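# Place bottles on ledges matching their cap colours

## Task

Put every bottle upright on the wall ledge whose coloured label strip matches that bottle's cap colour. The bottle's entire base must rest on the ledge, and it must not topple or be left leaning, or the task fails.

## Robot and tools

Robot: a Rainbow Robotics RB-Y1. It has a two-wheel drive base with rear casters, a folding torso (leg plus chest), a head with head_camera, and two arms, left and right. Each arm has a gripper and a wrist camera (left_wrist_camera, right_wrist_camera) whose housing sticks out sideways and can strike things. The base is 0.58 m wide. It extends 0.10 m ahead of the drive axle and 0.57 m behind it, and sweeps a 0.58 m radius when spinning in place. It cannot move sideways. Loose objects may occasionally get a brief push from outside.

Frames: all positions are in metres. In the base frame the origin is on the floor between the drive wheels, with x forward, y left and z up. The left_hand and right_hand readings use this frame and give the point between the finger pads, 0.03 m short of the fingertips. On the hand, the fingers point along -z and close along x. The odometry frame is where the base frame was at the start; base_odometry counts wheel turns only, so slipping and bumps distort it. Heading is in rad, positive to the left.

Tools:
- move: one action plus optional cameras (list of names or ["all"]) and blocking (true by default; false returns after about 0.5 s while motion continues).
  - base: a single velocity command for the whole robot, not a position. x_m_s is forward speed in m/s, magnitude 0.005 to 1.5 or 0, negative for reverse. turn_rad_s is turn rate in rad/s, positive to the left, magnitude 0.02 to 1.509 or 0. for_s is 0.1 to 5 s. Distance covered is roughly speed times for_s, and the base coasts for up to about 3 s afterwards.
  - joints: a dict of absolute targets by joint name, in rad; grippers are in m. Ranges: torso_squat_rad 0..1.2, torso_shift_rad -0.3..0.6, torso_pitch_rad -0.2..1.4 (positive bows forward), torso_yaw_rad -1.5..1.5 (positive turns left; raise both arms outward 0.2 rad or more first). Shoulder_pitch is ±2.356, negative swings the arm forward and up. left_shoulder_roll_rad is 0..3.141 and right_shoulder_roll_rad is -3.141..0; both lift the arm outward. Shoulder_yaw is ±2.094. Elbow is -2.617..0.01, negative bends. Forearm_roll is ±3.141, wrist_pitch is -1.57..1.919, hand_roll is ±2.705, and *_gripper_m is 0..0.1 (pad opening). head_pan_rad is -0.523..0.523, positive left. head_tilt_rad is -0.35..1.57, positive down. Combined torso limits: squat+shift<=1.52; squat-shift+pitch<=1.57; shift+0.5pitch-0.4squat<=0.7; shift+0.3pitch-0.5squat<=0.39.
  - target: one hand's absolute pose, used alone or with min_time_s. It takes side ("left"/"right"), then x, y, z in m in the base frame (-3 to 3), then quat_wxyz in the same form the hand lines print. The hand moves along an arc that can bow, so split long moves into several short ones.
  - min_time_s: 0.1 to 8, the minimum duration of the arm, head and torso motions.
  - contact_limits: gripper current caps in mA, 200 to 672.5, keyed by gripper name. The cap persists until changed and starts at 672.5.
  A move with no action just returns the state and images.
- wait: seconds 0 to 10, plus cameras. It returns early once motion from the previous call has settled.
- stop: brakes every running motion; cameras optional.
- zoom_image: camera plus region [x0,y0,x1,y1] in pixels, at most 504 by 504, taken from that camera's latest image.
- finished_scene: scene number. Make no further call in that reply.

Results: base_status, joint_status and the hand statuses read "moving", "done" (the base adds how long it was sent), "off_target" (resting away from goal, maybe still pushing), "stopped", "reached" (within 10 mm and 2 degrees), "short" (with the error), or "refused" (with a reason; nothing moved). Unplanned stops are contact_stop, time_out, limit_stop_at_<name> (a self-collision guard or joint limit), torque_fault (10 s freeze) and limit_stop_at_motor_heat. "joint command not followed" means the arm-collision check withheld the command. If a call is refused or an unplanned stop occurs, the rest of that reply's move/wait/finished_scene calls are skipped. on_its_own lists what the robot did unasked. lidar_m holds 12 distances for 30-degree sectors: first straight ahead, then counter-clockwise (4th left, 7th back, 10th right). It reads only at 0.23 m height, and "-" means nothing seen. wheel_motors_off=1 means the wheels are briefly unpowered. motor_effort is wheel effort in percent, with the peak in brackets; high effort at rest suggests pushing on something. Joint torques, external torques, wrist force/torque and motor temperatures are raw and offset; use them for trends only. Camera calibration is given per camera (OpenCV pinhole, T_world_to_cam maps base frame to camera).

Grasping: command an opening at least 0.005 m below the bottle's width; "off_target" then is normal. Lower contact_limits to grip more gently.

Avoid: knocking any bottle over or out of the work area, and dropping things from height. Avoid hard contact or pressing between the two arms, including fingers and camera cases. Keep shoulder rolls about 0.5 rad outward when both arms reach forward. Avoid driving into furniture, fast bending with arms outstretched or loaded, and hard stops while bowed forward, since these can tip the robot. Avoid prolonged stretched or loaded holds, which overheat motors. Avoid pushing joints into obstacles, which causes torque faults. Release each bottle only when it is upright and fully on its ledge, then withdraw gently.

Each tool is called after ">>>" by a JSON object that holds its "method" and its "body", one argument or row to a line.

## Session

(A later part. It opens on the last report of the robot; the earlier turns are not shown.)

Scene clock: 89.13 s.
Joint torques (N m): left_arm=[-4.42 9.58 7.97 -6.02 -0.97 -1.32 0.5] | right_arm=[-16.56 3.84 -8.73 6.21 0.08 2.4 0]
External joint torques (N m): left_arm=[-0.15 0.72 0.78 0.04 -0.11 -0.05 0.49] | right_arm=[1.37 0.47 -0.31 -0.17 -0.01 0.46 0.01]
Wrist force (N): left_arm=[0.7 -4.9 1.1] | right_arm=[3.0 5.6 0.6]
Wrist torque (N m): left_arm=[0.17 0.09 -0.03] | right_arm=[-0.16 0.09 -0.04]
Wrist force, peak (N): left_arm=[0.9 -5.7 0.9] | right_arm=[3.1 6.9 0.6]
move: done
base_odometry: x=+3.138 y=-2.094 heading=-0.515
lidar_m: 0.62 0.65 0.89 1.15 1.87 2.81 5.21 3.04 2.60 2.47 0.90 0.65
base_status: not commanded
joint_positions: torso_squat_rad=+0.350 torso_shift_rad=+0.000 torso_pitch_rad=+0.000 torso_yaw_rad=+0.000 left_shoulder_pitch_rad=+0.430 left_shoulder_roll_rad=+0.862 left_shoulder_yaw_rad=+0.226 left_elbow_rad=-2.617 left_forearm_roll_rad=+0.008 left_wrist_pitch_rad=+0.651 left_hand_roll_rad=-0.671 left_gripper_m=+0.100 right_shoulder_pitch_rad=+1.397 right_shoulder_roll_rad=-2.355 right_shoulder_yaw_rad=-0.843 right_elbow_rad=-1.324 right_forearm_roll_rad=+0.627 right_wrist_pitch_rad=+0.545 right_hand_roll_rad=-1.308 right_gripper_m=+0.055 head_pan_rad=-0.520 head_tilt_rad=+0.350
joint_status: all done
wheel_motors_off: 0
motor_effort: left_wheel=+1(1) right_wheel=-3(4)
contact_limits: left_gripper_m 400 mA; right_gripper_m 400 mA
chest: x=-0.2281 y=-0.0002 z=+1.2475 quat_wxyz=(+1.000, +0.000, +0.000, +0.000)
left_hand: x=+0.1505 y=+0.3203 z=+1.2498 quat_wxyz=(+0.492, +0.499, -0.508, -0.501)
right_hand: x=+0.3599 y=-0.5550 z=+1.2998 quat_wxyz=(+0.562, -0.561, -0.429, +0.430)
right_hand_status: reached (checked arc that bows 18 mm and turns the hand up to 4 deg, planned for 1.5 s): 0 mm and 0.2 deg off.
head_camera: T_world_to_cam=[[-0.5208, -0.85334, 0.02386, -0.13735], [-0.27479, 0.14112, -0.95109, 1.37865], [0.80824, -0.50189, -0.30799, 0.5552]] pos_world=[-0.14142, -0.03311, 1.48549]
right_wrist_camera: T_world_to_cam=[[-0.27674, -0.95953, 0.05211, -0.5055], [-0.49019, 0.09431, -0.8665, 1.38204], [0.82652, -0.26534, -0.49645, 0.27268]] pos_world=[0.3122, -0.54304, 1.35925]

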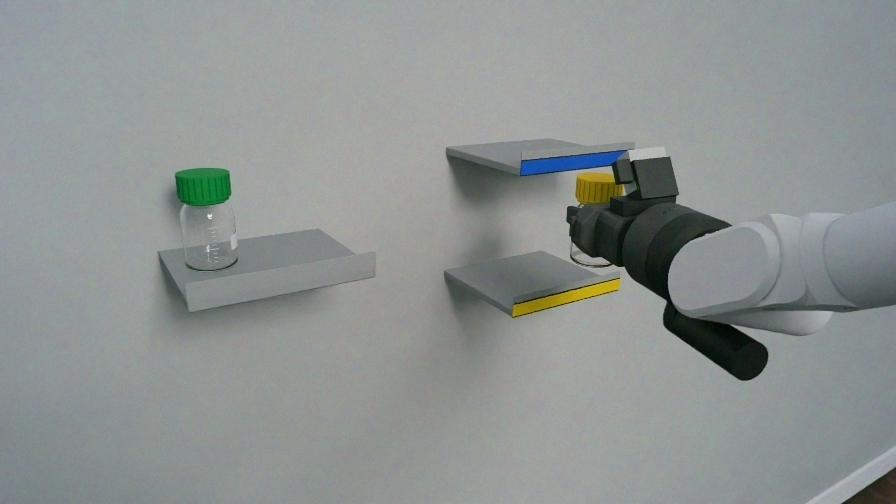

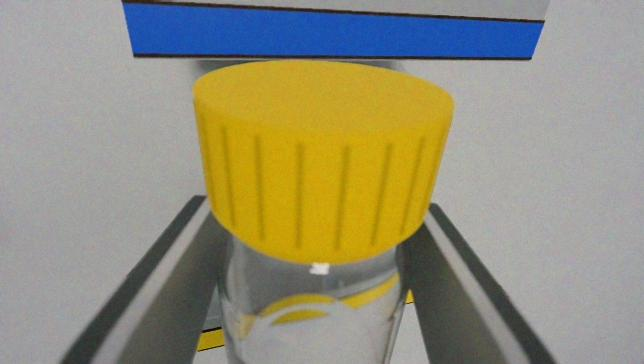

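>>> {"method": "move", "body": {
  "target": {"side": "right", "x": 0.36, "y": -0.59, "z": 1.249, "quat_wxyz": [0.561, -0.561, -0.4305, 0.4305]},
  "min_time_s": 1.0,
  "cameras": ["head_camera", "right_wrist_camera"]
}}

>>> {"method": "zoom_image", "body": {
  "camera": "head_camera",
  "region": [400, 100, 700, 350]
}}

Scene clock: 92.90 s.
Joint torques (N m): left_arm=[-4.47 9.76 7.79 -6.18 -0.86 -1.22 0.51] | right_arm=[-17.46 7.41 -4.1 7.39 -0.33 2.57 0.01]
External joint torques (N m): left_arm=[-0.2 0.9 0.6 -0.12 0 0.04 0.5] | right_arm=[1.32 -0.07 2.44 0.14 -0.09 0.57 0.02]
Wrist force (N): left_arm=[0.9 -4.8 1.3] | right_arm=[2.3 5.4 0.7]
Wrist torque (N m): left_arm=[0.15 0.12 -0.04] | right_arm=[-0.16 -0.03 -0.05]
Wrist force, peak (N): left_arm=[0.9 -5.4 1.4] | right_arm=[3.5 6.8 1.1]
move: done
base_odometry: x=+3.138 y=-2.094 heading=-0.515
lidar_m: 0.62 0.65 0.89 1.15 1.87 2.82 5.22 3.03 2.60 2.47 0.90 0.65
base_status: not commanded
joint_positions: torso_squat_rad=+0.350 torso_shift_rad=+0.000 torso_pitch_rad=+0.000 torso_yaw_rad=+0.000 left_shoulder_pitch_rad=+0.430 left_shoulder_roll_rad=+0.862 left_shoulder_yaw_rad=+0.226 left_elbow_rad=-2.617 left_forearm_roll_rad=+0.008 left_wrist_pitch_rad=+0.651 left_hand_roll_rad=-0.671 left_gripper_m=+0.100 right_shoulder_pitch_rad=+1.605 right_shoulder_roll_rad=-2.461 right_shoulder_yaw_rad=-0.831 right_elbow_rad=-1.111 right_forearm_roll_rad=+0.838 right_wrist_pitch_rad=+0.619 right_hand_roll_rad=-1.640 right_gripper_m=+0.055 head_pan_rad=-0.520 head_tilt_rad=+0.350
joint_status: all done
wheel_motors_off: 0
motor_effort: left_wheel=+1(2) right_wheel=-4(5)
contact_limits: left_gripper_m 400 mA; right_gripper_m 400 mA
chest: x=-0.2281 y=-0.0002 z=+1.2475 quat_wxyz=(+1.000, +0.000, +0.000, +0.000)
left_hand: x=+0.1505 y=+0.3203 z=+1.2498 quat_wxyz=(+0.492, +0.499, -0.508, -0.501)
right_hand: x=+0.3598 y=-0.5897 z=+1.2490 quat_wxyz=(+0.562, -0.561, -0.429, +0.430)
right_hand_status: reached (checked arc that bows 8 mm and turns the hand up to 1 deg, planned for 1.0 s): 0 mm and 0.2 deg off.
head_camera: T_world_to_cam=[[-0.5208, -0.85334, 0.02386, -0.13735], [-0.27479, 0.14112, -0.95109, 1.37865], [0.80824, -0.50189, -0.30799, 0.5552]] pos_world=[-0.14142, -0.03311, 1.48549]
right_wrist_camera: T_world_to_cam=[[-0.27786, -0.95922, 0.05183, -0.53518], [-0.48968, 0.09502, -0.86671, 1.34176], [0.82644, -0.26621, -0.49611, 0.23744]] pos_world=[0.31209, -0.57764, 1.30845]

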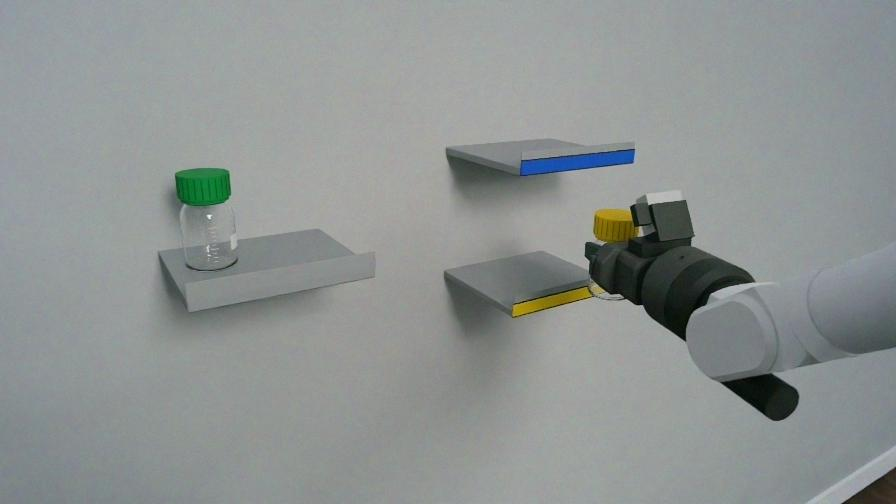

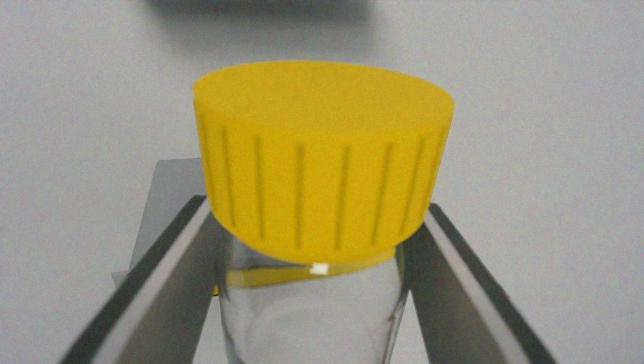

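Scaled by 1.680 from the camera's image (finer frame: 1280x720).

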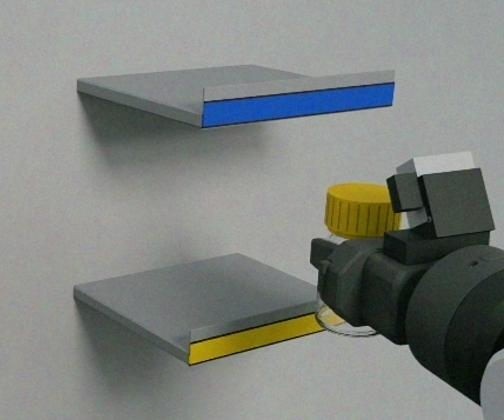

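>>> {"method": "move", "body": {
  "base": {"x_m_s": 0.15, "for_s": 0.867},
  "cameras": ["head_camera", "right_wrist_camera"]
}}

>>> {"method": "zoom_image", "body": {
  "camera": "head_camera",
  "region": [450, 100, 800, 350]
}}

Scene clock: 102.03 s.
Joint torques (N m): left_arm=[-4.41 9.83 7.48 -6.13 -0.88 -1.31 0.52] | right_arm=[-18.01 7.93 -4.83 7.29 -0.43 2.36 0.01]
External joint torques (N m): left_arm=[-0.14 0.98 0.29 -0.07 -0.02 -0.04 0.51] | right_arm=[0.76 0.44 1.71 0.03 -0.18 0.35 0.02]
Wrist force (N): left_arm=[1.1 -5.3 1.1] | right_arm=[2.0 5.8 0.4]
Wrist torque (N m): left_arm=[0.21 0.13 -0.03] | right_arm=[-0.20 -0.08 -0.01]
Wrist force, peak (N): left_arm=[1.1 -5.6 1.0] | right_arm=[3.4 6.6 0.5]
move: done
base_odometry: x=+3.251 y=-2.158 heading=-0.514
lidar_m: 0.49 0.51 0.71 1.14 1.92 2.45 5.35 3.12 2.62 1.97 0.72 0.52
base_status: done (sent for 0.87 of 0.87 s)
joint_positions: torso_squat_rad=+0.350 torso_shift_rad=+0.000 torso_pitch_rad=+0.000 torso_yaw_rad=+0.000 left_shoulder_pitch_rad=+0.429 left_shoulder_roll_rad=+0.862 left_shoulder_yaw_rad=+0.226 left_elbow_rad=-2.617 left_forearm_roll_rad=+0.008 left_wrist_pitch_rad=+0.651 left_hand_roll_rad=-0.671 left_gripper_m=+0.100 right_shoulder_pitch_rad=+1.605 right_shoulder_roll_rad=-2.462 right_shoulder_yaw_rad=-0.831 right_elbow_rad=-1.111 right_forearm_roll_rad=+0.838 right_wrist_pitch_rad=+0.619 right_hand_roll_rad=-1.640 right_gripper_m=+0.055 head_pan_rad=-0.520 head_tilt_rad=+0.350
joint_status: not commanded
wheel_motors_off: 0
motor_effort: left_wheel=+4(28) right_wheel=-6(30)
contact_limits: left_gripper_m 400 mA; right_gripper_m 400 mA
chest: x=-0.2280 y=-0.0002 z=+1.2475 quat_wxyz=(+1.000, +0.000, +0.000, +0.000)
left_hand: x=+0.1505 y=+0.3203 z=+1.2497 quat_wxyz=(+0.492, +0.499, -0.508, -0.501)
right_hand: x=+0.3600 y=-0.5897 z=+1.2488 quat_wxyz=(+0.562, -0.561, -0.429, +0.430)
head_camera: T_world_to_cam=[[-0.52081, -0.85333, 0.02397, -0.13747], [-0.27503, 0.14114, -0.95102, 1.37854], [0.80815, -0.5019, -0.30819, 0.55541]] pos_world=[-0.14132, -0.03311, 1.48549]
right_wrist_camera: T_world_to_cam=[[-0.27773, -0.95925, 0.05197, -0.53535], [-0.48996, 0.09491, -0.86656, 1.34152], [0.82632, -0.26613, -0.49636, 0.23758]] pos_world=[0.31229, -0.57764, 1.30825]

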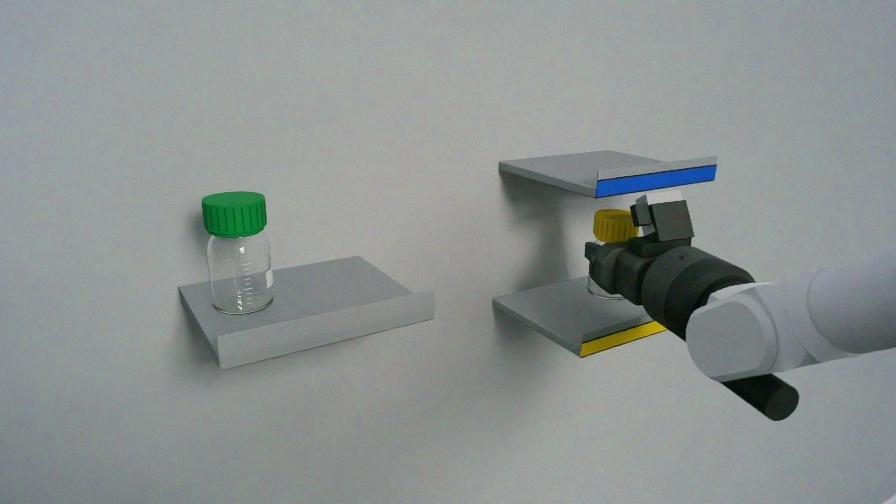

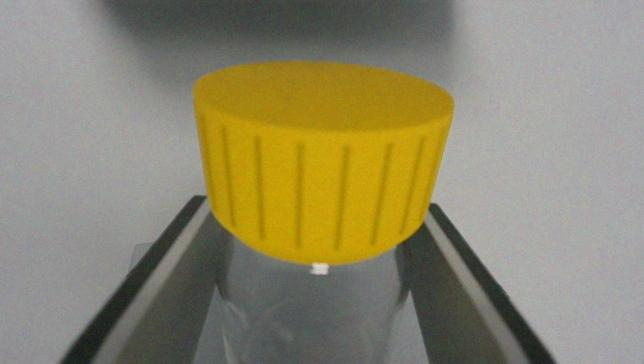

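Scaled by 1.440 from the camera's image (finer frame: 1280x720).

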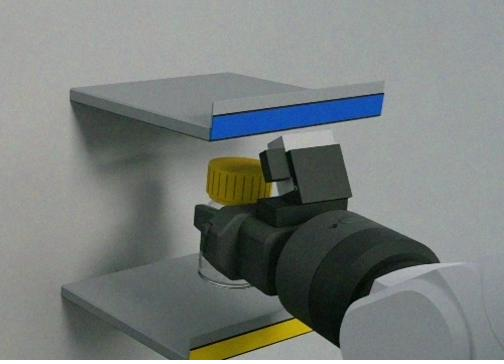

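>>> {"method": "move", "body": {
  "target": {"side": "right", "x": 0.36, "y": -0.59, "z": 1.226, "quat_wxyz": [0.561, -0.561, -0.4305, 0.4305]},
  "min_time_s": 0.7,
  "cameras": ["head_camera"]
}}

>>> {"method": "zoom_image", "body": {
  "camera": "head_camera",
  "region": [450, 100, 800, 350]
}}

>>> {"method": "move", "body": {
  "base": {"x_m_s": 0.1, "for_s": 0.5},
  "cameras": ["head_camera"]
}}

>>> {"method": "zoom_image", "body": {
  "camera": "head_camera",
  "region": [450, 100, 800, 350]
}}

Scene clock: 103.53 s.
Joint torques (N m): left_arm=[-4.26 9.09 7.9 -6.17 -0.96 -1.35 0.52] | right_arm=[-17.72 8.52 -3.74 7.75 -0.24 2.38 -0.14]
External joint torques (N m): left_arm=[0 0.23 0.71 -0.1 -0.11 -0.09 0.51] | right_arm=[1.36 -0.32 2.24 0.36 0.05 0.39 -0.14]
Wrist force (N): left_arm=[1.0 -5.1 1.3] | right_arm=[3.0 6.8 1.5]
Wrist torque (N m): left_arm=[0.20 0.14 -0.04] | right_arm=[-0.33 0.04 -0.05]
Wrist force, peak (N): left_arm=[1.1 -5.4 1.2] | right_arm=[3.0 6.8 1.5]
move: done
base_odometry: x=+3.251 y=-2.158 heading=-0.514
lidar_m: 0.49 0.51 0.70 1.13 1.92 2.45 5.34 3.12 2.63 1.96 0.71 0.52
base_status: not commanded
joint_positions: torso_squat_rad=+0.350 torso_shift_rad=+0.000 torso_pitch_rad=+0.000 torso_yaw_rad=+0.000 left_shoulder_pitch_rad=+0.429 left_shoulder_roll_rad=+0.862 left_shoulder_yaw_rad=+0.226 left_elbow_rad=-2.617 left_forearm_roll_rad=+0.008 left_wrist_pitch_rad=+0.651 left_hand_roll_rad=-0.671 left_gripper_m=+0.100 right_shoulder_pitch_rad=+1.674 right_shoulder_roll_rad=-2.507 right_shoulder_yaw_rad=-0.831 right_elbow_rad=-1.069 right_forearm_roll_rad=+0.842 right_wrist_pitch_rad=+0.669 right_hand_roll_rad=-1.681 right_gripper_m=+0.055 head_pan_rad=-0.520 head_tilt_rad=+0.350
joint_status: all done
wheel_motors_off: 0
motor_effort: left_wheel=+3(4) right_wheel=-5(7)
contact_limits: left_gripper_m 400 mA; right_gripper_m 400 mA
chest: x=-0.2280 y=-0.0002 z=+1.2475 quat_wxyz=(+1.000, +0.000, +0.000, +0.000)
left_hand: x=+0.1505 y=+0.3203 z=+1.2497 quat_wxyz=(+0.492, +0.499, -0.508, -0.501)
right_hand: x=+0.3600 y=-0.5899 z=+1.2261 quat_wxyz=(+0.561, -0.561, -0.430, +0.430)
right_hand_status: reached (checked arc that bows 1 mm and turns the hand up to 0 deg, planned for 0.7 s): 0 mm and 0.0 deg off.
head_camera: T_world_to_cam=[[-0.52083, -0.85333, 0.02392, -0.1374], [-0.275, 0.14118, -0.95102, 1.37855], [0.80815, -0.5019, -0.30819, 0.55541]] pos_world=[-0.14132, -0.03311, 1.48549]

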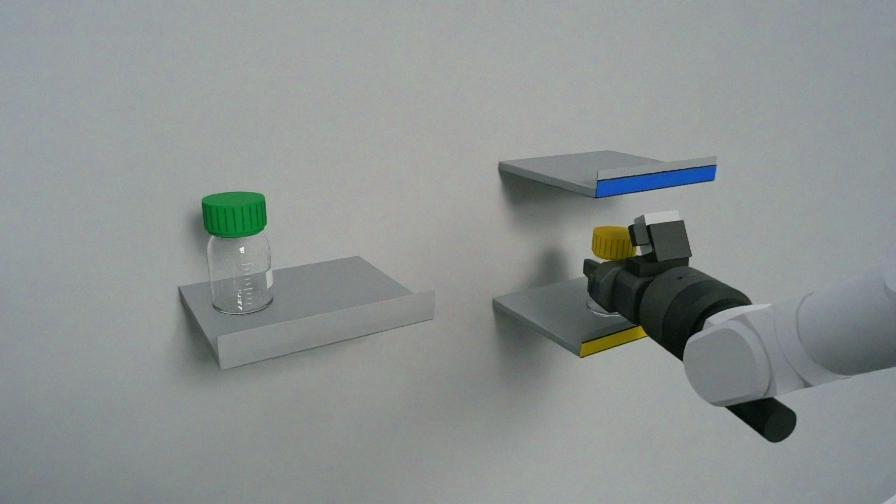

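Scaled by 1.440 from the camera's image (finer frame: 1280x720).

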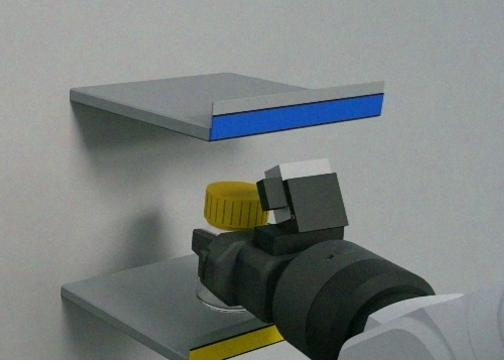

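Scene clock: 104.60 s.
Joint torques (N m): left_arm=[-4.65 9.77 7.62 -6.36 -0.9 -1.4 0.53] | right_arm=[-17.96 9.61 -4.18 7.32 -0.29 2.4 -0.21]
External joint torques (N m): left_arm=[-0.38 0.91 0.42 -0.3 -0.04 -0.14 0.51] | right_arm=[1.12 0.76 1.8 -0.07 0 0.4 -0.2]
Wrist force (N): left_arm=[0.9 -5.4 1.2] | right_arm=[2.8 4.9 0.3]
Wrist torque (N m): left_arm=[0.22 0.12 -0.03] | right_arm=[-0.07 0.00 -0.03]
Wrist force, peak (N): left_arm=[1.0 -5.5 0.9] | right_arm=[2.7 6.6 0.5]
move: done
base_odometry: x=+3.295 y=-2.183 heading=-0.514
lidar_m: 0.44 0.47 0.64 1.12 1.94 2.50 5.40 3.14 2.63 1.76 0.63 0.45
base_status: done (sent for 0.5 of 0.5 s)
joint_positions: torso_squat_rad=+0.350 torso_shift_rad=+0.000 torso_pitch_rad=+0.000 torso_yaw_rad=+0.000 left_shoulder_pitch_rad=+0.429 left_shoulder_roll_rad=+0.862 left_shoulder_yaw_rad=+0.226 left_elbow_rad=-2.617 left_forearm_roll_rad=+0.008 left_wrist_pitch_rad=+0.651 left_hand_roll_rad=-0.671 left_gripper_m=+0.100 right_shoulder_pitch_rad=+1.675 right_shoulder_roll_rad=-2.507 right_shoulder_yaw_rad=-0.831 right_elbow_rad=-1.068 right_forearm_roll_rad=+0.842 right_wrist_pitch_rad=+0.669 right_hand_roll_rad=-1.681 right_gripper_m=+0.055 head_pan_rad=-0.520 head_tilt_rad=+0.350
joint_status: not commanded
wheel_motors_off: 0
motor_effort: left_wheel=+4(31) right_wheel=-5(15)
contact_limits: left_gripper_m 400 mA; right_gripper_m 400 mA
chest: x=-0.2278 y=-0.0002 z=+1.2475 quat_wxyz=(+1.000, +0.000, +0.000, +0.000)
left_hand: x=+0.1507 y=+0.3203 z=+1.2497 quat_wxyz=(+0.492, +0.499, -0.508, -0.501)
right_hand: x=+0.3601 y=-0.5898 z=+1.2260 quat_wxyz=(+0.561, -0.561, -0.430, +0.430)
head_camera: T_world_to_cam=[[-0.5208, -0.85334, 0.02402, -0.13743], [-0.27513, 0.14114, -0.95099, 1.37854], [0.80813, -0.50188, -0.30828, 0.55538]] pos_world=[-0.14112, -0.03311, 1.48549]

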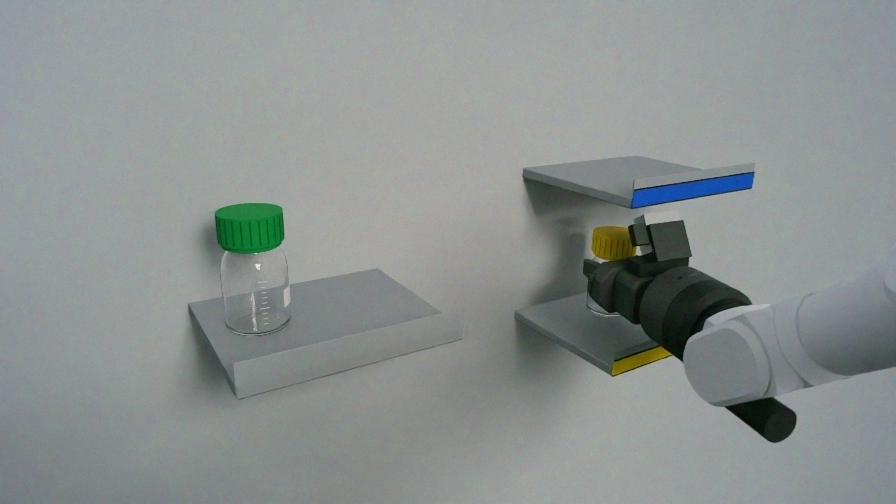

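Scaled by 1.440 from the camera's image (finer frame: 1280x720).

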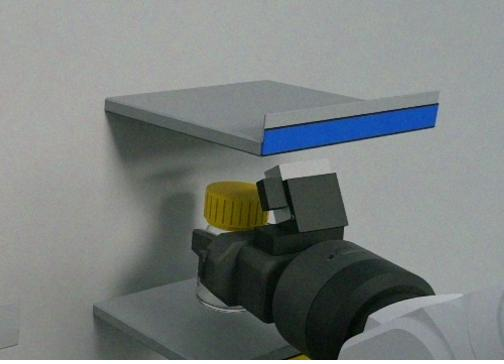

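>>> {"method": "move", "body": {
  "target": {"side": "right", "x": 0.36, "y": -0.59, "z": 1.2195, "quat_wxyz": [0.561, -0.561, -0.4305, 0.4305]},
  "min_time_s": 0.8,
  "cameras": ["head_camera", "right_wrist_camera"]
}}

>>> {"method": "zoom_image", "body": {
  "camera": "head_camera",
  "region": [500, 180, 750, 380]
}}

Scene clock: 106.13 s.
Joint torques (N m): left_arm=[-4.26 9.95 7.89 -6.01 -0.77 -1.45 0.5] | right_arm=[-17.1 8.63 -6.21 7.9 -0.54 2.59 -0.26]
External joint torques (N m): left_arm=[0 1.1 0.7 0.05 0.09 -0.18 0.49] | right_arm=[2.03 -0.56 -0.38 0.48 -0.24 0.6 -0.25]
Wrist force (N): left_arm=[0.9 -5.0 1.3] | right_arm=[2.7 5.8 0.9]
Wrist torque (N m): left_arm=[0.16 0.12 -0.03] | right_arm=[-0.22 -0.04 0.00]
Wrist force, peak (N): left_arm=[0.8 -5.5 1.3] | right_arm=[3.4 6.5 -0.1]
move: done
base_odometry: x=+3.295 y=-2.183 heading=-0.514
lidar_m: 0.44 0.46 0.64 1.13 1.94 2.49 5.40 3.15 2.63 1.76 0.64 0.47
base_status: not commanded
joint_positions: torso_squat_rad=+0.350 torso_shift_rad=+0.000 torso_pitch_rad=+0.000 torso_yaw_rad=+0.000 left_shoulder_pitch_rad=+0.429 left_shoulder_roll_rad=+0.862 left_shoulder_yaw_rad=+0.226 left_elbow_rad=-2.617 left_forearm_roll_rad=+0.008 left_wrist_pitch_rad=+0.651 left_hand_roll_rad=-0.671 left_gripper_m=+0.100 right_shoulder_pitch_rad=+1.693 right_shoulder_roll_rad=-2.519 right_shoulder_yaw_rad=-0.831 right_elbow_rad=-1.058 right_forearm_roll_rad=+0.840 right_wrist_pitch_rad=+0.682 right_hand_roll_rad=-1.689 right_gripper_m=+0.055 head_pan_rad=-0.520 head_tilt_rad=+0.350
joint_status: all done
wheel_motors_off: 0
motor_effort: left_wheel=+4(4) right_wheel=-4(5)
contact_limits: left_gripper_m 400 mA; right_gripper_m 400 mA
chest: x=-0.2279 y=-0.0002 z=+1.2475 quat_wxyz=(+1.000, +0.000, +0.000, +0.000)
left_hand: x=+0.1507 y=+0.3203 z=+1.2497 quat_wxyz=(+0.492, +0.499, -0.508, -0.501)
right_hand: x=+0.3597 y=-0.5900 z=+1.2195 quat_wxyz=(+0.561, -0.561, -0.430, +0.431)
right_hand_status: reached (checked arc that bows 0 mm and turns the hand up to 0 deg, planned for 0.8 s): 0 mm and 0.0 deg off.
head_camera: T_world_to_cam=[[-0.5208, -0.85334, 0.02402, -0.13749], [-0.27513, 0.14114, -0.95099, 1.37851], [0.80813, -0.50188, -0.30828, 0.55546]] pos_world=[-0.14122, -0.03311, 1.48549]
right_wrist_camera: T_world_to_cam=[[-0.27487, -0.96009, 0.05172, -0.53547], [-0.4894, 0.09341, -0.86704, 1.31556], [0.82761, -0.26364, -0.49554, 0.22322]] pos_world=[0.3119, -0.57813, 1.27895]

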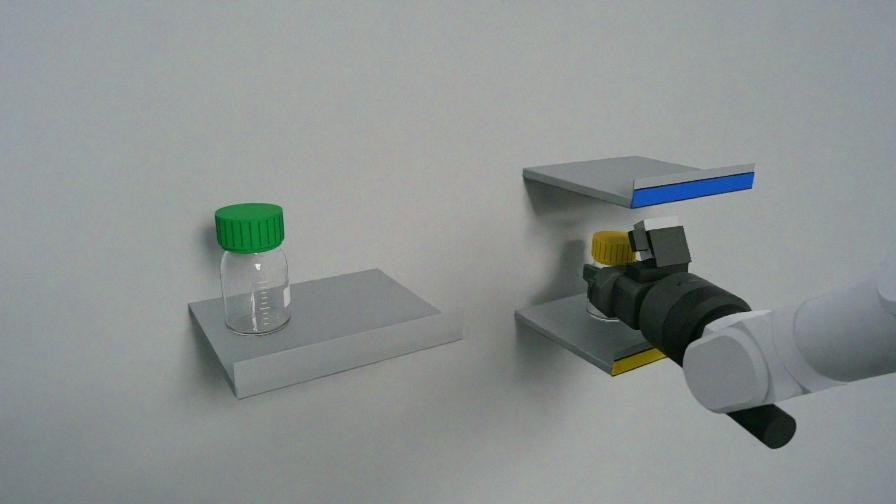

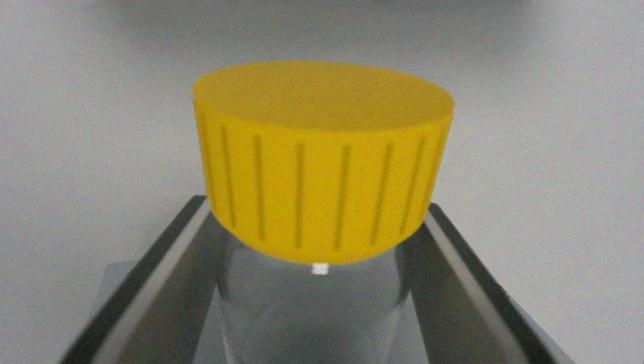

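Scaled by 2.016 from the camera's image (finer frame: 1280x720).

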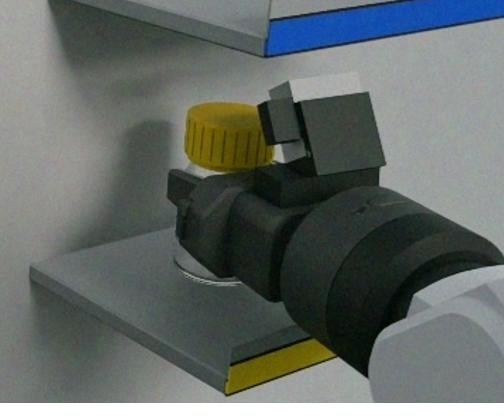

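>>> {"method": "move", "body": {
  "target": {"side": "right", "x": 0.36, "y": -0.59, "z": 1.2165, "quat_wxyz": [0.561, -0.561, -0.4305, 0.4305]},
  "min_time_s": 0.5,
  "cameras": []
}}

>>> {"method": "move", "body": {
  "target": {"side": "right", "x": 0.36, "y": -0.59, "z": 1.2145, "quat_wxyz": [0.561, -0.561, -0.4305, 0.4305]},
  "min_time_s": 0.5,
  "cameras": ["head_camera"]
}}

>>> {"method": "zoom_image", "body": {
  "camera": "head_camera",
  "region": [500, 180, 750, 380]
}}

Scene clock: 107.30 s.
Joint torques (N m): left_arm=[-4.24 9.37 7.78 -6.19 -0.89 -1.47 0.56] | right_arm=[-17.13 8.96 -6.86 7.77 -0.59 2.53 -0.31]
External joint torques (N m): left_arm=[0.02 0.51 0.59 -0.13 -0.03 -0.21 0.54] | right_arm=[2.05 -0.42 -1.1 0.33 -0.28 0.53 -0.3]
Wrist force (N): left_arm=[1.2 -5.1 1.0] | right_arm=[3.3 6.2 0.3]
Wrist torque (N m): left_arm=[0.18 0.14 -0.02] | right_arm=[-0.30 0.11 -0.01]
Wrist force, peak (N): left_arm=[0.9 -5.4 1.3] | right_arm=[3.9 6.3 0.0]
move: done
base_odometry: x=+3.295 y=-2.183 heading=-0.514
lidar_m: 0.44 0.46 0.64 1.12 1.94 2.50 5.39 3.15 2.64 1.77 0.64 0.47
base_status: not commanded
joint_positions: torso_squat_rad=+0.350 torso_shift_rad=+0.000 torso_pitch_rad=+0.000 torso_yaw_rad=+0.000 left_shoulder_pitch_rad=+0.429 left_shoulder_roll_rad=+0.862 left_shoulder_yaw_rad=+0.226 left_elbow_rad=-2.617 left_forearm_roll_rad=+0.008 left_wrist_pitch_rad=+0.651 left_hand_roll_rad=-0.671 left_gripper_m=+0.100 right_shoulder_pitch_rad=+1.703 right_shoulder_roll_rad=-2.526 right_shoulder_yaw_rad=-0.831 right_elbow_rad=-1.050 right_forearm_roll_rad=+0.840 right_wrist_pitch_rad=+0.687 right_hand_roll_rad=-1.694 right_gripper_m=+0.055 head_pan_rad=-0.520 head_tilt_rad=+0.350
joint_status: all done
wheel_motors_off: 0
motor_effort: left_wheel=+4(4) right_wheel=-5(6)
contact_limits: left_gripper_m 400 mA; right_gripper_m 400 mA
chest: x=-0.2279 y=-0.0002 z=+1.2475 quat_wxyz=(+1.000, +0.000, +0.000, +0.000)
left_hand: x=+0.1507 y=+0.3203 z=+1.2497 quat_wxyz=(+0.492, +0.499, -0.508, -0.501)
right_hand: x=+0.3598 y=-0.5901 z=+1.2165 quat_wxyz=(+0.561, -0.561, -0.430, +0.431)
right_hand_status: reached (checked arc that bows 0 mm and turns the hand up to 0 deg, planned for 0.5 s): 0 mm and 0.0 deg off.

Scene clock: 108.13 s.
Joint torques (N m): left_arm=[-4.58 9.64 7.84 -6 -0.93 -1.28 0.45] | right_arm=[-17.2 9.31 -6.6 7.71 -0.58 2.52 -0.13]
External joint torques (N m): left_arm=[-0.32 0.79 0.65 0.07 -0.08 -0.02 0.43] | right_arm=[2.01 -0.19 -0.9 0.26 -0.26 0.53 -0.12]
Wrist force (N): left_arm=[0.9 -5.2 1.2] | right_arm=[3.5 5.7 0.8]
Wrist torque (N m): left_arm=[0.21 0.10 -0.04] | right_arm=[-0.20 0.06 0.03]
Wrist force, peak (N): left_arm=[1.2 -5.5 1.1] | right_arm=[3.3 6.9 1.4]
move: done
base_odometry: x=+3.295 y=-2.183 heading=-0.514
lidar_m: 0.45 0.47 0.64 1.13 1.94 2.49 5.39 3.15 2.64 1.77 0.63 0.46
base_status: not commanded
joint_positions: torso_squat_rad=+0.350 torso_shift_rad=+0.000 torso_pitch_rad=+0.000 torso_yaw_rad=+0.000 left_shoulder_pitch_rad=+0.429 left_shoulder_roll_rad=+0.862 left_shoulder_yaw_rad=+0.226 left_elbow_rad=-2.617 left_forearm_roll_rad=+0.008 left_wrist_pitch_rad=+0.651 left_hand_roll_rad=-0.671 left_gripper_m=+0.100 right_shoulder_pitch_rad=+1.709 right_shoulder_roll_rad=-2.530 right_shoulder_yaw_rad=-0.832 right_elbow_rad=-1.045 right_forearm_roll_rad=+0.839 right_wrist_pitch_rad=+0.691 right_hand_roll_rad=-1.697 right_gripper_m=+0.055 head_pan_rad=-0.520 head_tilt_rad=+0.350
joint_status: all done
wheel_motors_off: 0
motor_effort: left_wheel=+4(4) right_wheel=-4(5)
contact_limits: left_gripper_m 400 mA; right_gripper_m 400 mA
chest: x=-0.2279 y=-0.0002 z=+1.2475 quat_wxyz=(+1.000, +0.000, +0.000, +0.000)
left_hand: x=+0.1507 y=+0.3203 z=+1.2497 quat_wxyz=(+0.492, +0.499, -0.508, -0.501)
right_hand: x=+0.3599 y=-0.5901 z=+1.2145 quat_wxyz=(+0.561, -0.561, -0.430, +0.431)
right_hand_status: reached (checked arc that bows 0 mm and turns the hand up to 0 deg, planned for 0.5 s): 0 mm and 0.0 deg off.
head_camera: T_world_to_cam=[[-0.5208, -0.85334, 0.02402, -0.13749], [-0.27513, 0.14114, -0.95099, 1.37851], [0.80813, -0.50188, -0.30828, 0.55546]] pos_world=[-0.14122, -0.03311, 1.48549]

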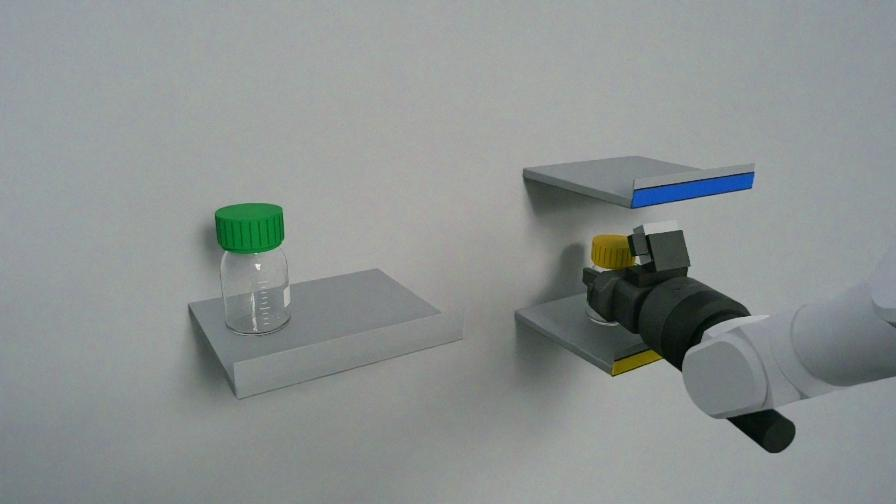

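Scaled by 2.016 from the camera's image (finer frame: 1280x720).

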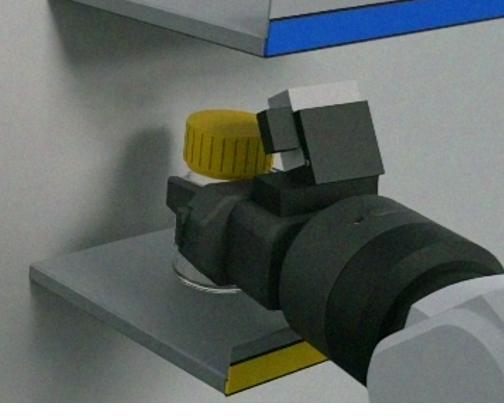

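>>> {"method": "move", "body": {
  "target": {"side": "right", "x": 0.36, "y": -0.59, "z": 1.2115, "quat_wxyz": [0.561, -0.561, -0.4305, 0.4305]},
  "min_time_s": 0.5,
  "cameras": []
}}

>>> {"method": "move", "body": {
  "target": {"side": "right", "x": 0.36, "y": -0.59, "z": 1.2095, "quat_wxyz": [0.561, -0.561, -0.4305, 0.4305]},
  "min_time_s": 0.5,
  "cameras": ["head_camera"]
}}

>>> {"method": "zoom_image", "body": {
  "camera": "head_camera",
  "region": [500, 180, 750, 380]
}}

Scene clock: 110.07 s.
Joint torques (N m): left_arm=[-4.11 9.81 7.98 -6 -1.06 -1.24 0.58] | right_arm=[-15.9 8.66 -5.51 6.75 -0.42 1.93 -0.23]
External joint torques (N m): left_arm=[0.15 0.96 0.78 0.06 -0.2 0.03 0.56] | right_arm=[3.34 -1 0.12 -0.72 -0.1 -0.06 -0.22]
Wrist force (N): left_arm=[1.0 -5.4 0.8] | right_arm=[2.3 3.0 0.3]
Wrist torque (N m): left_arm=[0.22 0.14 -0.04] | right_arm=[-0.25 0.03 -0.07]
Wrist force, peak (N): left_arm=[1.0 -5.5 1.1] | right_arm=[3.7 6.3 1.0]
move: done
base_odometry: x=+3.295 y=-2.183 heading=-0.514
lidar_m: 0.44 0.46 0.64 1.13 1.95 2.50 5.40 3.14 2.63 1.76 0.63 0.47
base_status: not commanded
joint_positions: torso_squat_rad=+0.350 torso_shift_rad=+0.000 torso_pitch_rad=+0.000 torso_yaw_rad=+0.000 left_shoulder_pitch_rad=+0.429 left_shoulder_roll_rad=+0.862 left_shoulder_yaw_rad=+0.226 left_elbow_rad=-2.617 left_forearm_roll_rad=+0.008 left_wrist_pitch_rad=+0.651 left_hand_roll_rad=-0.671 left_gripper_m=+0.100 right_shoulder_pitch_rad=+1.717 right_shoulder_roll_rad=-2.537 right_shoulder_yaw_rad=-0.832 right_elbow_rad=-1.039 right_forearm_roll_rad=+0.838 right_wrist_pitch_rad=+0.697 right_hand_roll_rad=-1.701 right_gripper_m=+0.055 head_pan_rad=-0.520 head_tilt_rad=+0.350
joint_status: all done
wheel_motors_off: 0
motor_effort: left_wheel=+4(4) right_wheel=-4(5)
contact_limits: left_gripper_m 400 mA; right_gripper_m 400 mA
chest: x=-0.2279 y=-0.0002 z=+1.2475 quat_wxyz=(+1.000, +0.000, +0.000, +0.000)
left_hand: x=+0.1506 y=+0.3203 z=+1.2497 quat_wxyz=(+0.492, +0.499, -0.508, -0.501)
right_hand: x=+0.3599 y=-0.5902 z=+1.2120 quat_wxyz=(+0.561, -0.561, -0.430, +0.430)
right_hand_status: reached (checked arc that bows 0 mm and turns the hand up to 0 deg, planned for 0.5 s): 1 mm and 0.0 deg off.

Scene clock: 110.90 s.
Joint torques (N m): left_arm=[-4.13 9.78 7.93 -6.24 -1.01 -1.23 0.53] | right_arm=[-12.78 6.56 -4.22 4.98 -0.24 0.54 0.04]
External joint torques (N m): left_arm=[0.14 0.92 0.74 -0.18 -0.15 0.03 0.52] | right_arm=[6.5 -3.19 1.36 -2.5 0.08 -1.45 0.05]
Wrist force (N): left_arm=[1.0 -5.1 1.0] | right_arm=[2.7 -2.2 0.7]
Wrist torque (N m): left_arm=[0.19 0.13 -0.06] | right_arm=[-0.43 0.03 -0.20]
Wrist force, peak (N): left_arm=[1.0 -5.5 1.4] | right_arm=[3.2 -3.6 0.0]
move: done
base_odometry: x=+3.295 y=-2.183 heading=-0.514
lidar_m: 0.44 0.47 0.64 1.12 1.94 2.50 5.40 3.15 2.63 1.76 0.63 0.47
base_status: not commanded
joint_positions: torso_squat_rad=+0.350 torso_shift_rad=+0.000 torso_pitch_rad=+0.000 torso_yaw_rad=+0.000 left_shoulder_pitch_rad=+0.429 left_shoulder_roll_rad=+0.862 left_shoulder_yaw_rad=+0.226 left_elbow_rad=-2.617 left_forearm_roll_rad=+0.008 left_wrist_pitch_rad=+0.651 left_hand_roll_rad=-0.671 left_gripper_m=+0.100 right_shoulder_pitch_rad=+1.723 right_shoulder_roll_rad=-2.541 right_shoulder_yaw_rad=-0.832 right_elbow_rad=-1.033 right_forearm_roll_rad=+0.838 right_wrist_pitch_rad=+0.701 right_hand_roll_rad=-1.704 right_gripper_m=+0.055 head_pan_rad=-0.520 head_tilt_rad=+0.350
joint_status: all done
wheel_motors_off: 0
motor_effort: left_wheel=+4(4) right_wheel=-4(6)
contact_limits: left_gripper_m 400 mA; right_gripper_m 400 mA
chest: x=-0.2280 y=-0.0002 z=+1.2475 quat_wxyz=(+1.000, +0.000, +0.000, +0.000)
left_hand: x=+0.1505 y=+0.3203 z=+1.2497 quat_wxyz=(+0.492, +0.499, -0.508, -0.501)
right_hand: x=+0.3600 y=-0.5903 z=+1.2110 quat_wxyz=(+0.560, -0.562, -0.431, +0.430)
right_hand_status: reached (checked arc that bows 0 mm and turns the hand up to 0 deg, planned for 0.5 s): 2 mm and 0.2 deg off.
head_camera: T_world_to_cam=[[-0.52081, -0.85334, 0.024, -0.13756], [-0.27497, 0.14106, -0.95105, 1.37856], [0.80818, -0.50191, -0.30811, 0.55536]] pos_world=[-0.14142, -0.03311, 1.48549]

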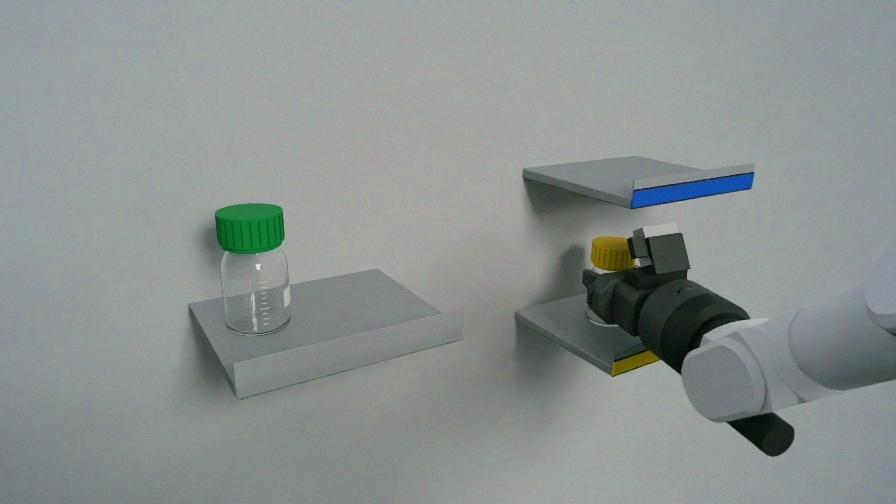

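Scaled by 2.016 from the camera's image (finer frame: 1280x720).

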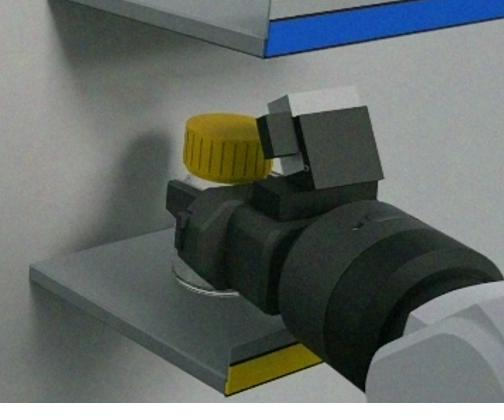

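>>> {"method": "move", "body": {
  "target": {"side": "right", "x": 0.36, "y": -0.59, "z": 1.2122, "quat_wxyz": [0.561, -0.561, -0.4305, 0.4305]},
  "min_time_s": 0.5,
  "cameras": []
}}

>>> {"method": "move", "body": {
  "joints": {"right_gripper_m": 0.1},
  "cameras": ["head_camera", "right_wrist_camera"]
}}

Scene clock: 112.40 s.
Joint torques (N m): left_arm=[-4.42 9.82 7.8 -6.14 -0.99 -1.33 0.52] | right_arm=[-19.36 11.1 -2.97 6.34 -0.01 1.63 -0.01]
External joint torques (N m): left_arm=[-0.15 0.96 0.61 -0.08 -0.13 -0.06 0.51] | right_arm=[-0.1 1.45 2.66 -1.13 0.31 -0.36 0]
Wrist force (N): left_arm=[0.9 -5.4 1.1] | right_arm=[3.0 4.7 0.6]
Wrist torque (N m): left_arm=[0.23 0.10 -0.04] | right_arm=[-0.26 0.10 -0.22]
Wrist force, peak (N): left_arm=[1.0 -5.4 1.4] | right_arm=[3.1 5.1 0.7]
move: done
base_odometry: x=+3.295 y=-2.183 heading=-0.514
lidar_m: 0.44 0.47 0.64 1.12 1.94 2.49 5.40 3.15 2.63 1.77 0.64 0.47
base_status: not commanded
joint_positions: torso_squat_rad=+0.350 torso_shift_rad=+0.000 torso_pitch_rad=+0.000 torso_yaw_rad=+0.000 left_shoulder_pitch_rad=+0.429 left_shoulder_roll_rad=+0.862 left_shoulder_yaw_rad=+0.226 left_elbow_rad=-2.617 left_forearm_roll_rad=+0.008 left_wrist_pitch_rad=+0.651 left_hand_roll_rad=-0.671 left_gripper_m=+0.100 right_shoulder_pitch_rad=+1.717 right_shoulder_roll_rad=-2.537 right_shoulder_yaw_rad=-0.832 right_elbow_rad=-1.038 right_forearm_roll_rad=+0.839 right_wrist_pitch_rad=+0.695 right_hand_roll_rad=-1.702 right_gripper_m=+0.055 head_pan_rad=-0.520 head_tilt_rad=+0.350
joint_status: all done
wheel_motors_off: 0
motor_effort: left_wheel=+3(4) right_wheel=-5(6)
contact_limits: left_gripper_m 400 mA; right_gripper_m 400 mA
chest: x=-0.2280 y=-0.0002 z=+1.2475 quat_wxyz=(+1.000, +0.000, +0.000, +0.000)
left_hand: x=+0.1505 y=+0.3203 z=+1.2497 quat_wxyz=(+0.492, +0.499, -0.508, -0.501)
right_hand: x=+0.3601 y=-0.5899 z=+1.2122 quat_wxyz=(+0.561, -0.561, -0.431, +0.430)
right_hand_status: reached (checked arc that bows 0 mm and turns the hand up to 0 deg, planned for 0.5 s): 0 mm and 0.0 deg off.

Scene clock: 113.40 s.
Joint torques (N m): left_arm=[-4.63 9.86 7.72 -6.15 -0.93 -1.31 0.5] | right_arm=[-19.2 11.23 -2.94 6.44 -0.45 1.68 0.24]
External joint torques (N m): left_arm=[-0.36 1.01 0.53 -0.09 -0.07 -0.05 0.49] | right_arm=[0.06 1.59 2.69 -1.04 -0.13 -0.31 0.25]
Wrist force (N): left_arm=[0.8 -5.0 1.3] | right_arm=[2.9 4.2 -0.1]
Wrist torque (N m): left_arm=[0.18 0.09 -0.03] | right_arm=[-0.21 0.02 -0.20]
Wrist force, peak (N): left_arm=[1.0 -5.3 1.5] | right_arm=[3.3 5.5 0.2]
move: done
base_odometry: x=+3.295 y=-2.183 heading=-0.514
lidar_m: 0.44 0.46 0.64 1.13 1.94 2.49 5.40 3.15 2.63 1.77 0.63 0.47
base_status: not commanded
joint_positions: torso_squat_rad=+0.350 torso_shift_rad=+0.000 torso_pitch_rad=+0.000 torso_yaw_rad=+0.000 left_shoulder_pitch_rad=+0.429 left_shoulder_roll_rad=+0.862 left_shoulder_yaw_rad=+0.226 left_elbow_rad=-2.617 left_forearm_roll_rad=+0.008 left_wrist_pitch_rad=+0.651 left_hand_roll_rad=-0.671 left_gripper_m=+0.100 right_shoulder_pitch_rad=+1.717 right_shoulder_roll_rad=-2.537 right_shoulder_yaw_rad=-0.832 right_elbow_rad=-1.038 right_forearm_roll_rad=+0.839 right_wrist_pitch_rad=+0.695 right_hand_roll_rad=-1.702 right_gripper_m=+0.100 head_pan_rad=-0.520 head_tilt_rad=+0.350
joint_status: all done
wheel_motors_off: 0
motor_effort: left_wheel=+4(4) right_wheel=-5(5)
contact_limits: left_gripper_m 400 mA; right_gripper_m 400 mA
chest: x=-0.2280 y=-0.0002 z=+1.2475 quat_wxyz=(+1.000, +0.000, +0.000, +0.000)
left_hand: x=+0.1505 y=+0.3203 z=+1.2497 quat_wxyz=(+0.492, +0.499, -0.508, -0.501)
right_hand: x=+0.3601 y=-0.5899 z=+1.2122 quat_wxyz=(+0.561, -0.561, -0.431, +0.430)
head_camera: T_world_to_cam=[[-0.52081, -0.85334, 0.024, -0.13756], [-0.27497, 0.14106, -0.95105, 1.37856], [0.80818, -0.50191, -0.30811, 0.55536]] pos_world=[-0.14142, -0.03311, 1.48549]
right_wrist_camera: T_world_to_cam=[[-0.27453, -0.96022, 0.05113, -0.53434], [-0.4886, 0.0935, -0.86748, 1.30965], [0.82819, -0.26313, -0.49483, 0.21854]] pos_world=[0.31221, -0.57803, 1.27156]

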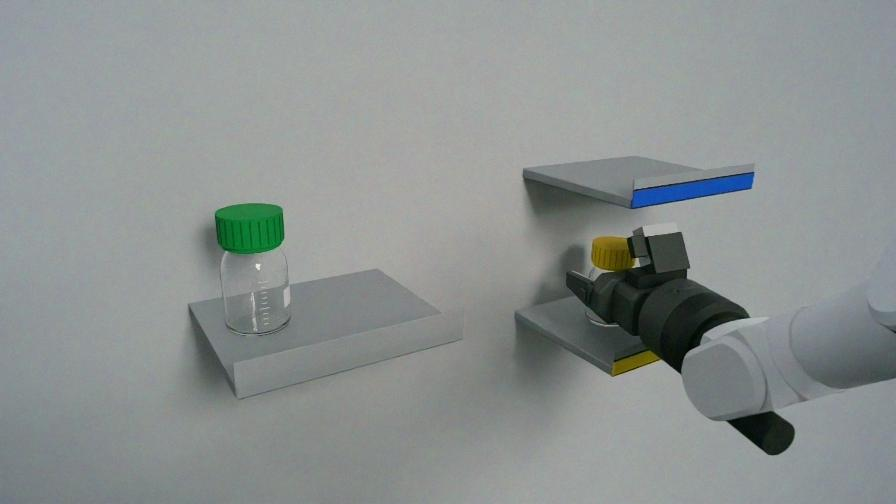

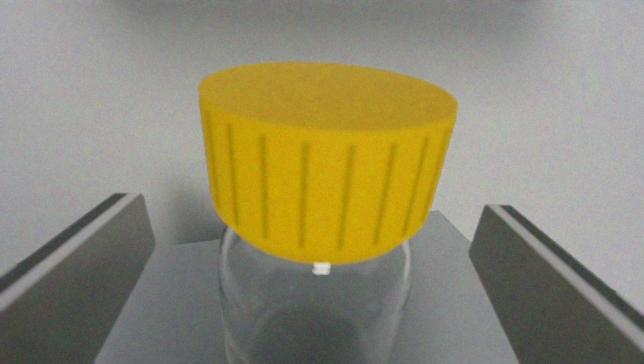

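>>> {"method": "move", "body": {
  "base": {"x_m_s": -0.25, "for_s": 1.2},
  "cameras": ["head_camera"]
}}

>>> {"method": "move", "body": {
  "joints": {"right_shoulder_pitch_rad": -0.738, "right_shoulder_roll_rad": -1.073, "right_shoulder_yaw_rad": -0.157, "right_elbow_rad": -1.197, "right_forearm_roll_rad": -0.089, "right_wrist_pitch_rad": 0.771, "right_hand_roll_rad": 0.979, "head_pan_rad": 0.0, "head_tilt_rad": 0.35},
  "min_time_s": 2,
  "cameras": ["head_camera", "left_wrist_camera"]
}}

Scene clock: 118.03 s.
Joint torques (N m): left_arm=[-4.4 9.79 7.71 -6.17 -1.01 -1.36 0.6] | right_arm=[-19.02 10.43 -3.14 6.63 -0.33 1.72 0.11]
External joint torques (N m): left_arm=[-0.14 0.93 0.52 -0.11 -0.15 -0.1 0.58] | right_arm=[0.24 0.79 2.5 -0.84 -0.01 -0.27 0.12]
Wrist force (N): left_arm=[1.0 -5.2 1.0] | right_arm=[2.6 4.5 1.0]
Wrist torque (N m): left_arm=[0.22 0.13 -0.02] | right_arm=[-0.23 0.00 -0.24]
Wrist force, peak (N): left_arm=[1.0 -5.6 1.3] | right_arm=[3.8 5.0 0.5]
move: done
base_odometry: x=+3.034 y=-2.036 heading=-0.513
lidar_m: 0.74 0.77 1.06 1.37 1.83 2.72 5.09 3.02 2.61 2.54 1.06 0.77
base_status: done (sent for 1.2 of 1.2 s)
joint_positions: torso_squat_rad=+0.350 torso_shift_rad=+0.000 torso_pitch_rad=+0.000 torso_yaw_rad=+0.000 left_shoulder_pitch_rad=+0.430 left_shoulder_roll_rad=+0.862 left_shoulder_yaw_rad=+0.226 left_elbow_rad=-2.617 left_forearm_roll_rad=+0.008 left_wrist_pitch_rad=+0.651 left_hand_roll_rad=-0.671 left_gripper_m=+0.100 right_shoulder_pitch_rad=+1.717 right_shoulder_roll_rad=-2.537 right_shoulder_yaw_rad=-0.832 right_elbow_rad=-1.038 right_forearm_roll_rad=+0.839 right_wrist_pitch_rad=+0.695 right_hand_roll_rad=-1.702 right_gripper_m=+0.100 head_pan_rad=-0.520 head_tilt_rad=+0.350
joint_status: not commanded
wheel_motors_off: 0
motor_effort: left_wheel=+9(30) right_wheel=-4(23)
contact_limits: left_gripper_m 400 mA; right_gripper_m 400 mA
chest: x=-0.2280 y=-0.0002 z=+1.2475 quat_wxyz=(+1.000, +0.000, +0.000, +0.000)
left_hand: x=+0.1505 y=+0.3203 z=+1.2497 quat_wxyz=(+0.492, +0.499, -0.508, -0.501)
right_hand: x=+0.3600 y=-0.5900 z=+1.2123 quat_wxyz=(+0.561, -0.561, -0.431, +0.430)
head_camera: T_world_to_cam=[[-0.5208, -0.85334, 0.02386, -0.13735], [-0.27479, 0.14112, -0.95109, 1.37865], [0.80824, -0.50189, -0.30799, 0.5552]] pos_world=[-0.14142, -0.03311, 1.48549]

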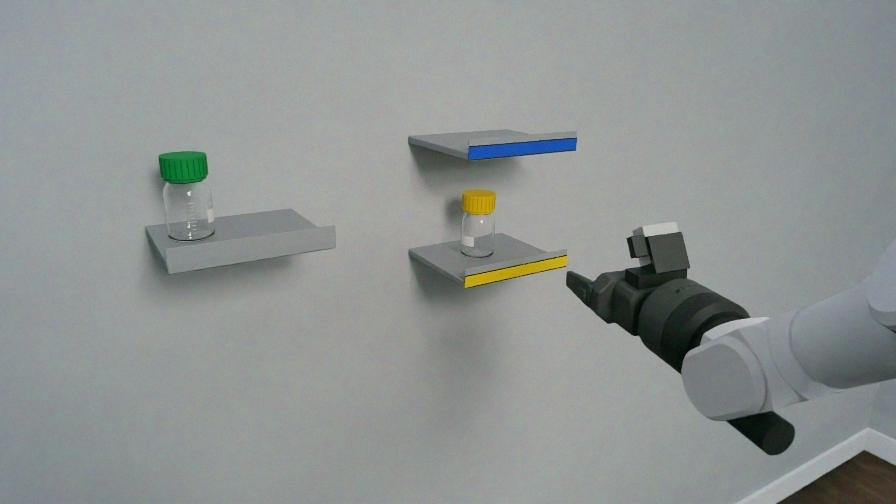

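Scene clock: 120.60 s.
Joint torques (N m): left_arm=[-4.28 9.86 8 -6.39 -0.98 -1.47 0.52] | right_arm=[-17.55 -20.87 -5.16 -6.2 0.94 -1.47 -0.25]
External joint torques (N m): left_arm=[-0.02 1 0.81 -0.33 -0.12 -0.21 0.5] | right_arm=[0.51 -2.2 0.82 0.88 0.06 0.19 -0.24]
Wrist force (N): left_arm=[1.0 -5.3 1.3] | right_arm=[3.0 4.7 1.7]
Wrist torque (N m): left_arm=[0.22 0.12 -0.03] | right_arm=[-0.34 0.06 -0.20]
Wrist force, peak (N): left_arm=[0.7 -5.5 1.2] | right_arm=[4.9 5.6 1.5]
move: done
base_odometry: x=+3.034 y=-2.036 heading=-0.513
lidar_m: 0.74 0.77 1.06 1.37 1.83 2.73 5.10 3.01 2.61 2.53 1.06 0.77
base_status: not commanded
joint_positions: torso_squat_rad=+0.350 torso_shift_rad=+0.000 torso_pitch_rad=+0.000 torso_yaw_rad=+0.000 left_shoulder_pitch_rad=+0.430 left_shoulder_roll_rad=+0.862 left_shoulder_yaw_rad=+0.226 left_elbow_rad=-2.617 left_forearm_roll_rad=+0.008 left_wrist_pitch_rad=+0.651 left_hand_roll_rad=-0.671 left_gripper_m=+0.100 right_shoulder_pitch_rad=-0.738 right_shoulder_roll_rad=-1.073 right_shoulder_yaw_rad=-0.157 right_elbow_rad=-1.197 right_forearm_roll_rad=-0.089 right_wrist_pitch_rad=+0.771 right_hand_roll_rad=+0.979 right_gripper_m=+0.100 head_pan_rad=+0.000 head_tilt_rad=+0.350
joint_status: all done
wheel_motors_off: 0
motor_effort: left_wheel=+8(9) right_wheel=-6(6)
contact_limits: left_gripper_m 400 mA; right_gripper_m 400 mA
chest: x=-0.2280 y=-0.0002 z=+1.2475 quat_wxyz=(+1.000, +0.000, +0.000, +0.000)
left_hand: x=+0.1505 y=+0.3203 z=+1.2497 quat_wxyz=(+0.492, +0.499, -0.508, -0.501)
right_hand: x=+0.3200 y=-0.6549 z=+1.3999 quat_wxyz=(+0.641, -0.641, -0.299, +0.299)
head_camera: T_world_to_cam=[[-0.02796, -0.99932, 0.02387, -0.03583], [-0.30838, -0.01409, -0.95116, 1.37175], [0.95085, -0.03396, -0.30778, 0.58447]] pos_world=[-0.13372, 0.00337, 1.48549]
left_wrist_camera: T_world_to_cam=[[-0.05456, -0.99849, -0.00585, 0.33432], [-0.45362, 0.03, -0.89069, 1.19906], [0.88952, -0.04594, -0.45458, 0.52314]] pos_world=[0.09681, 0.32188, 1.30776]

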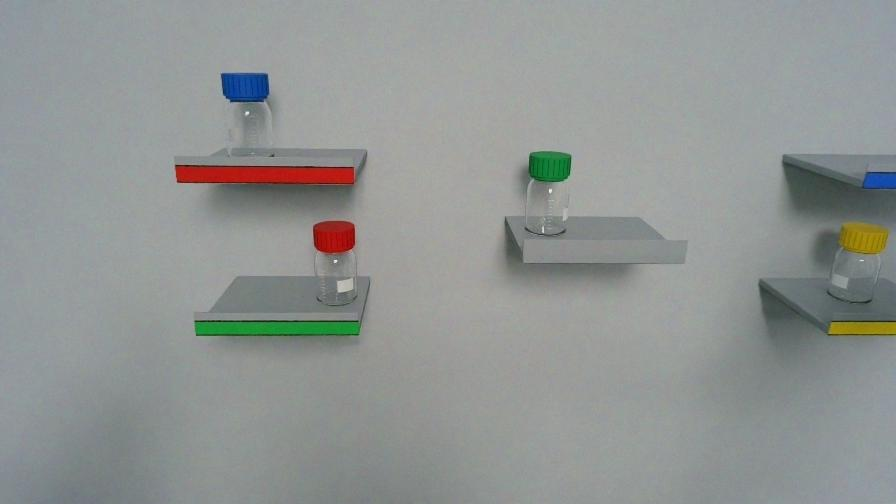

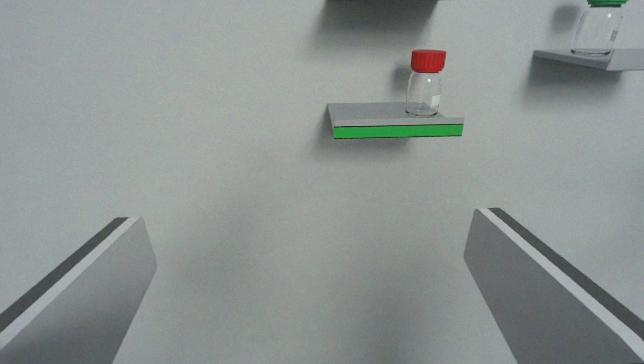

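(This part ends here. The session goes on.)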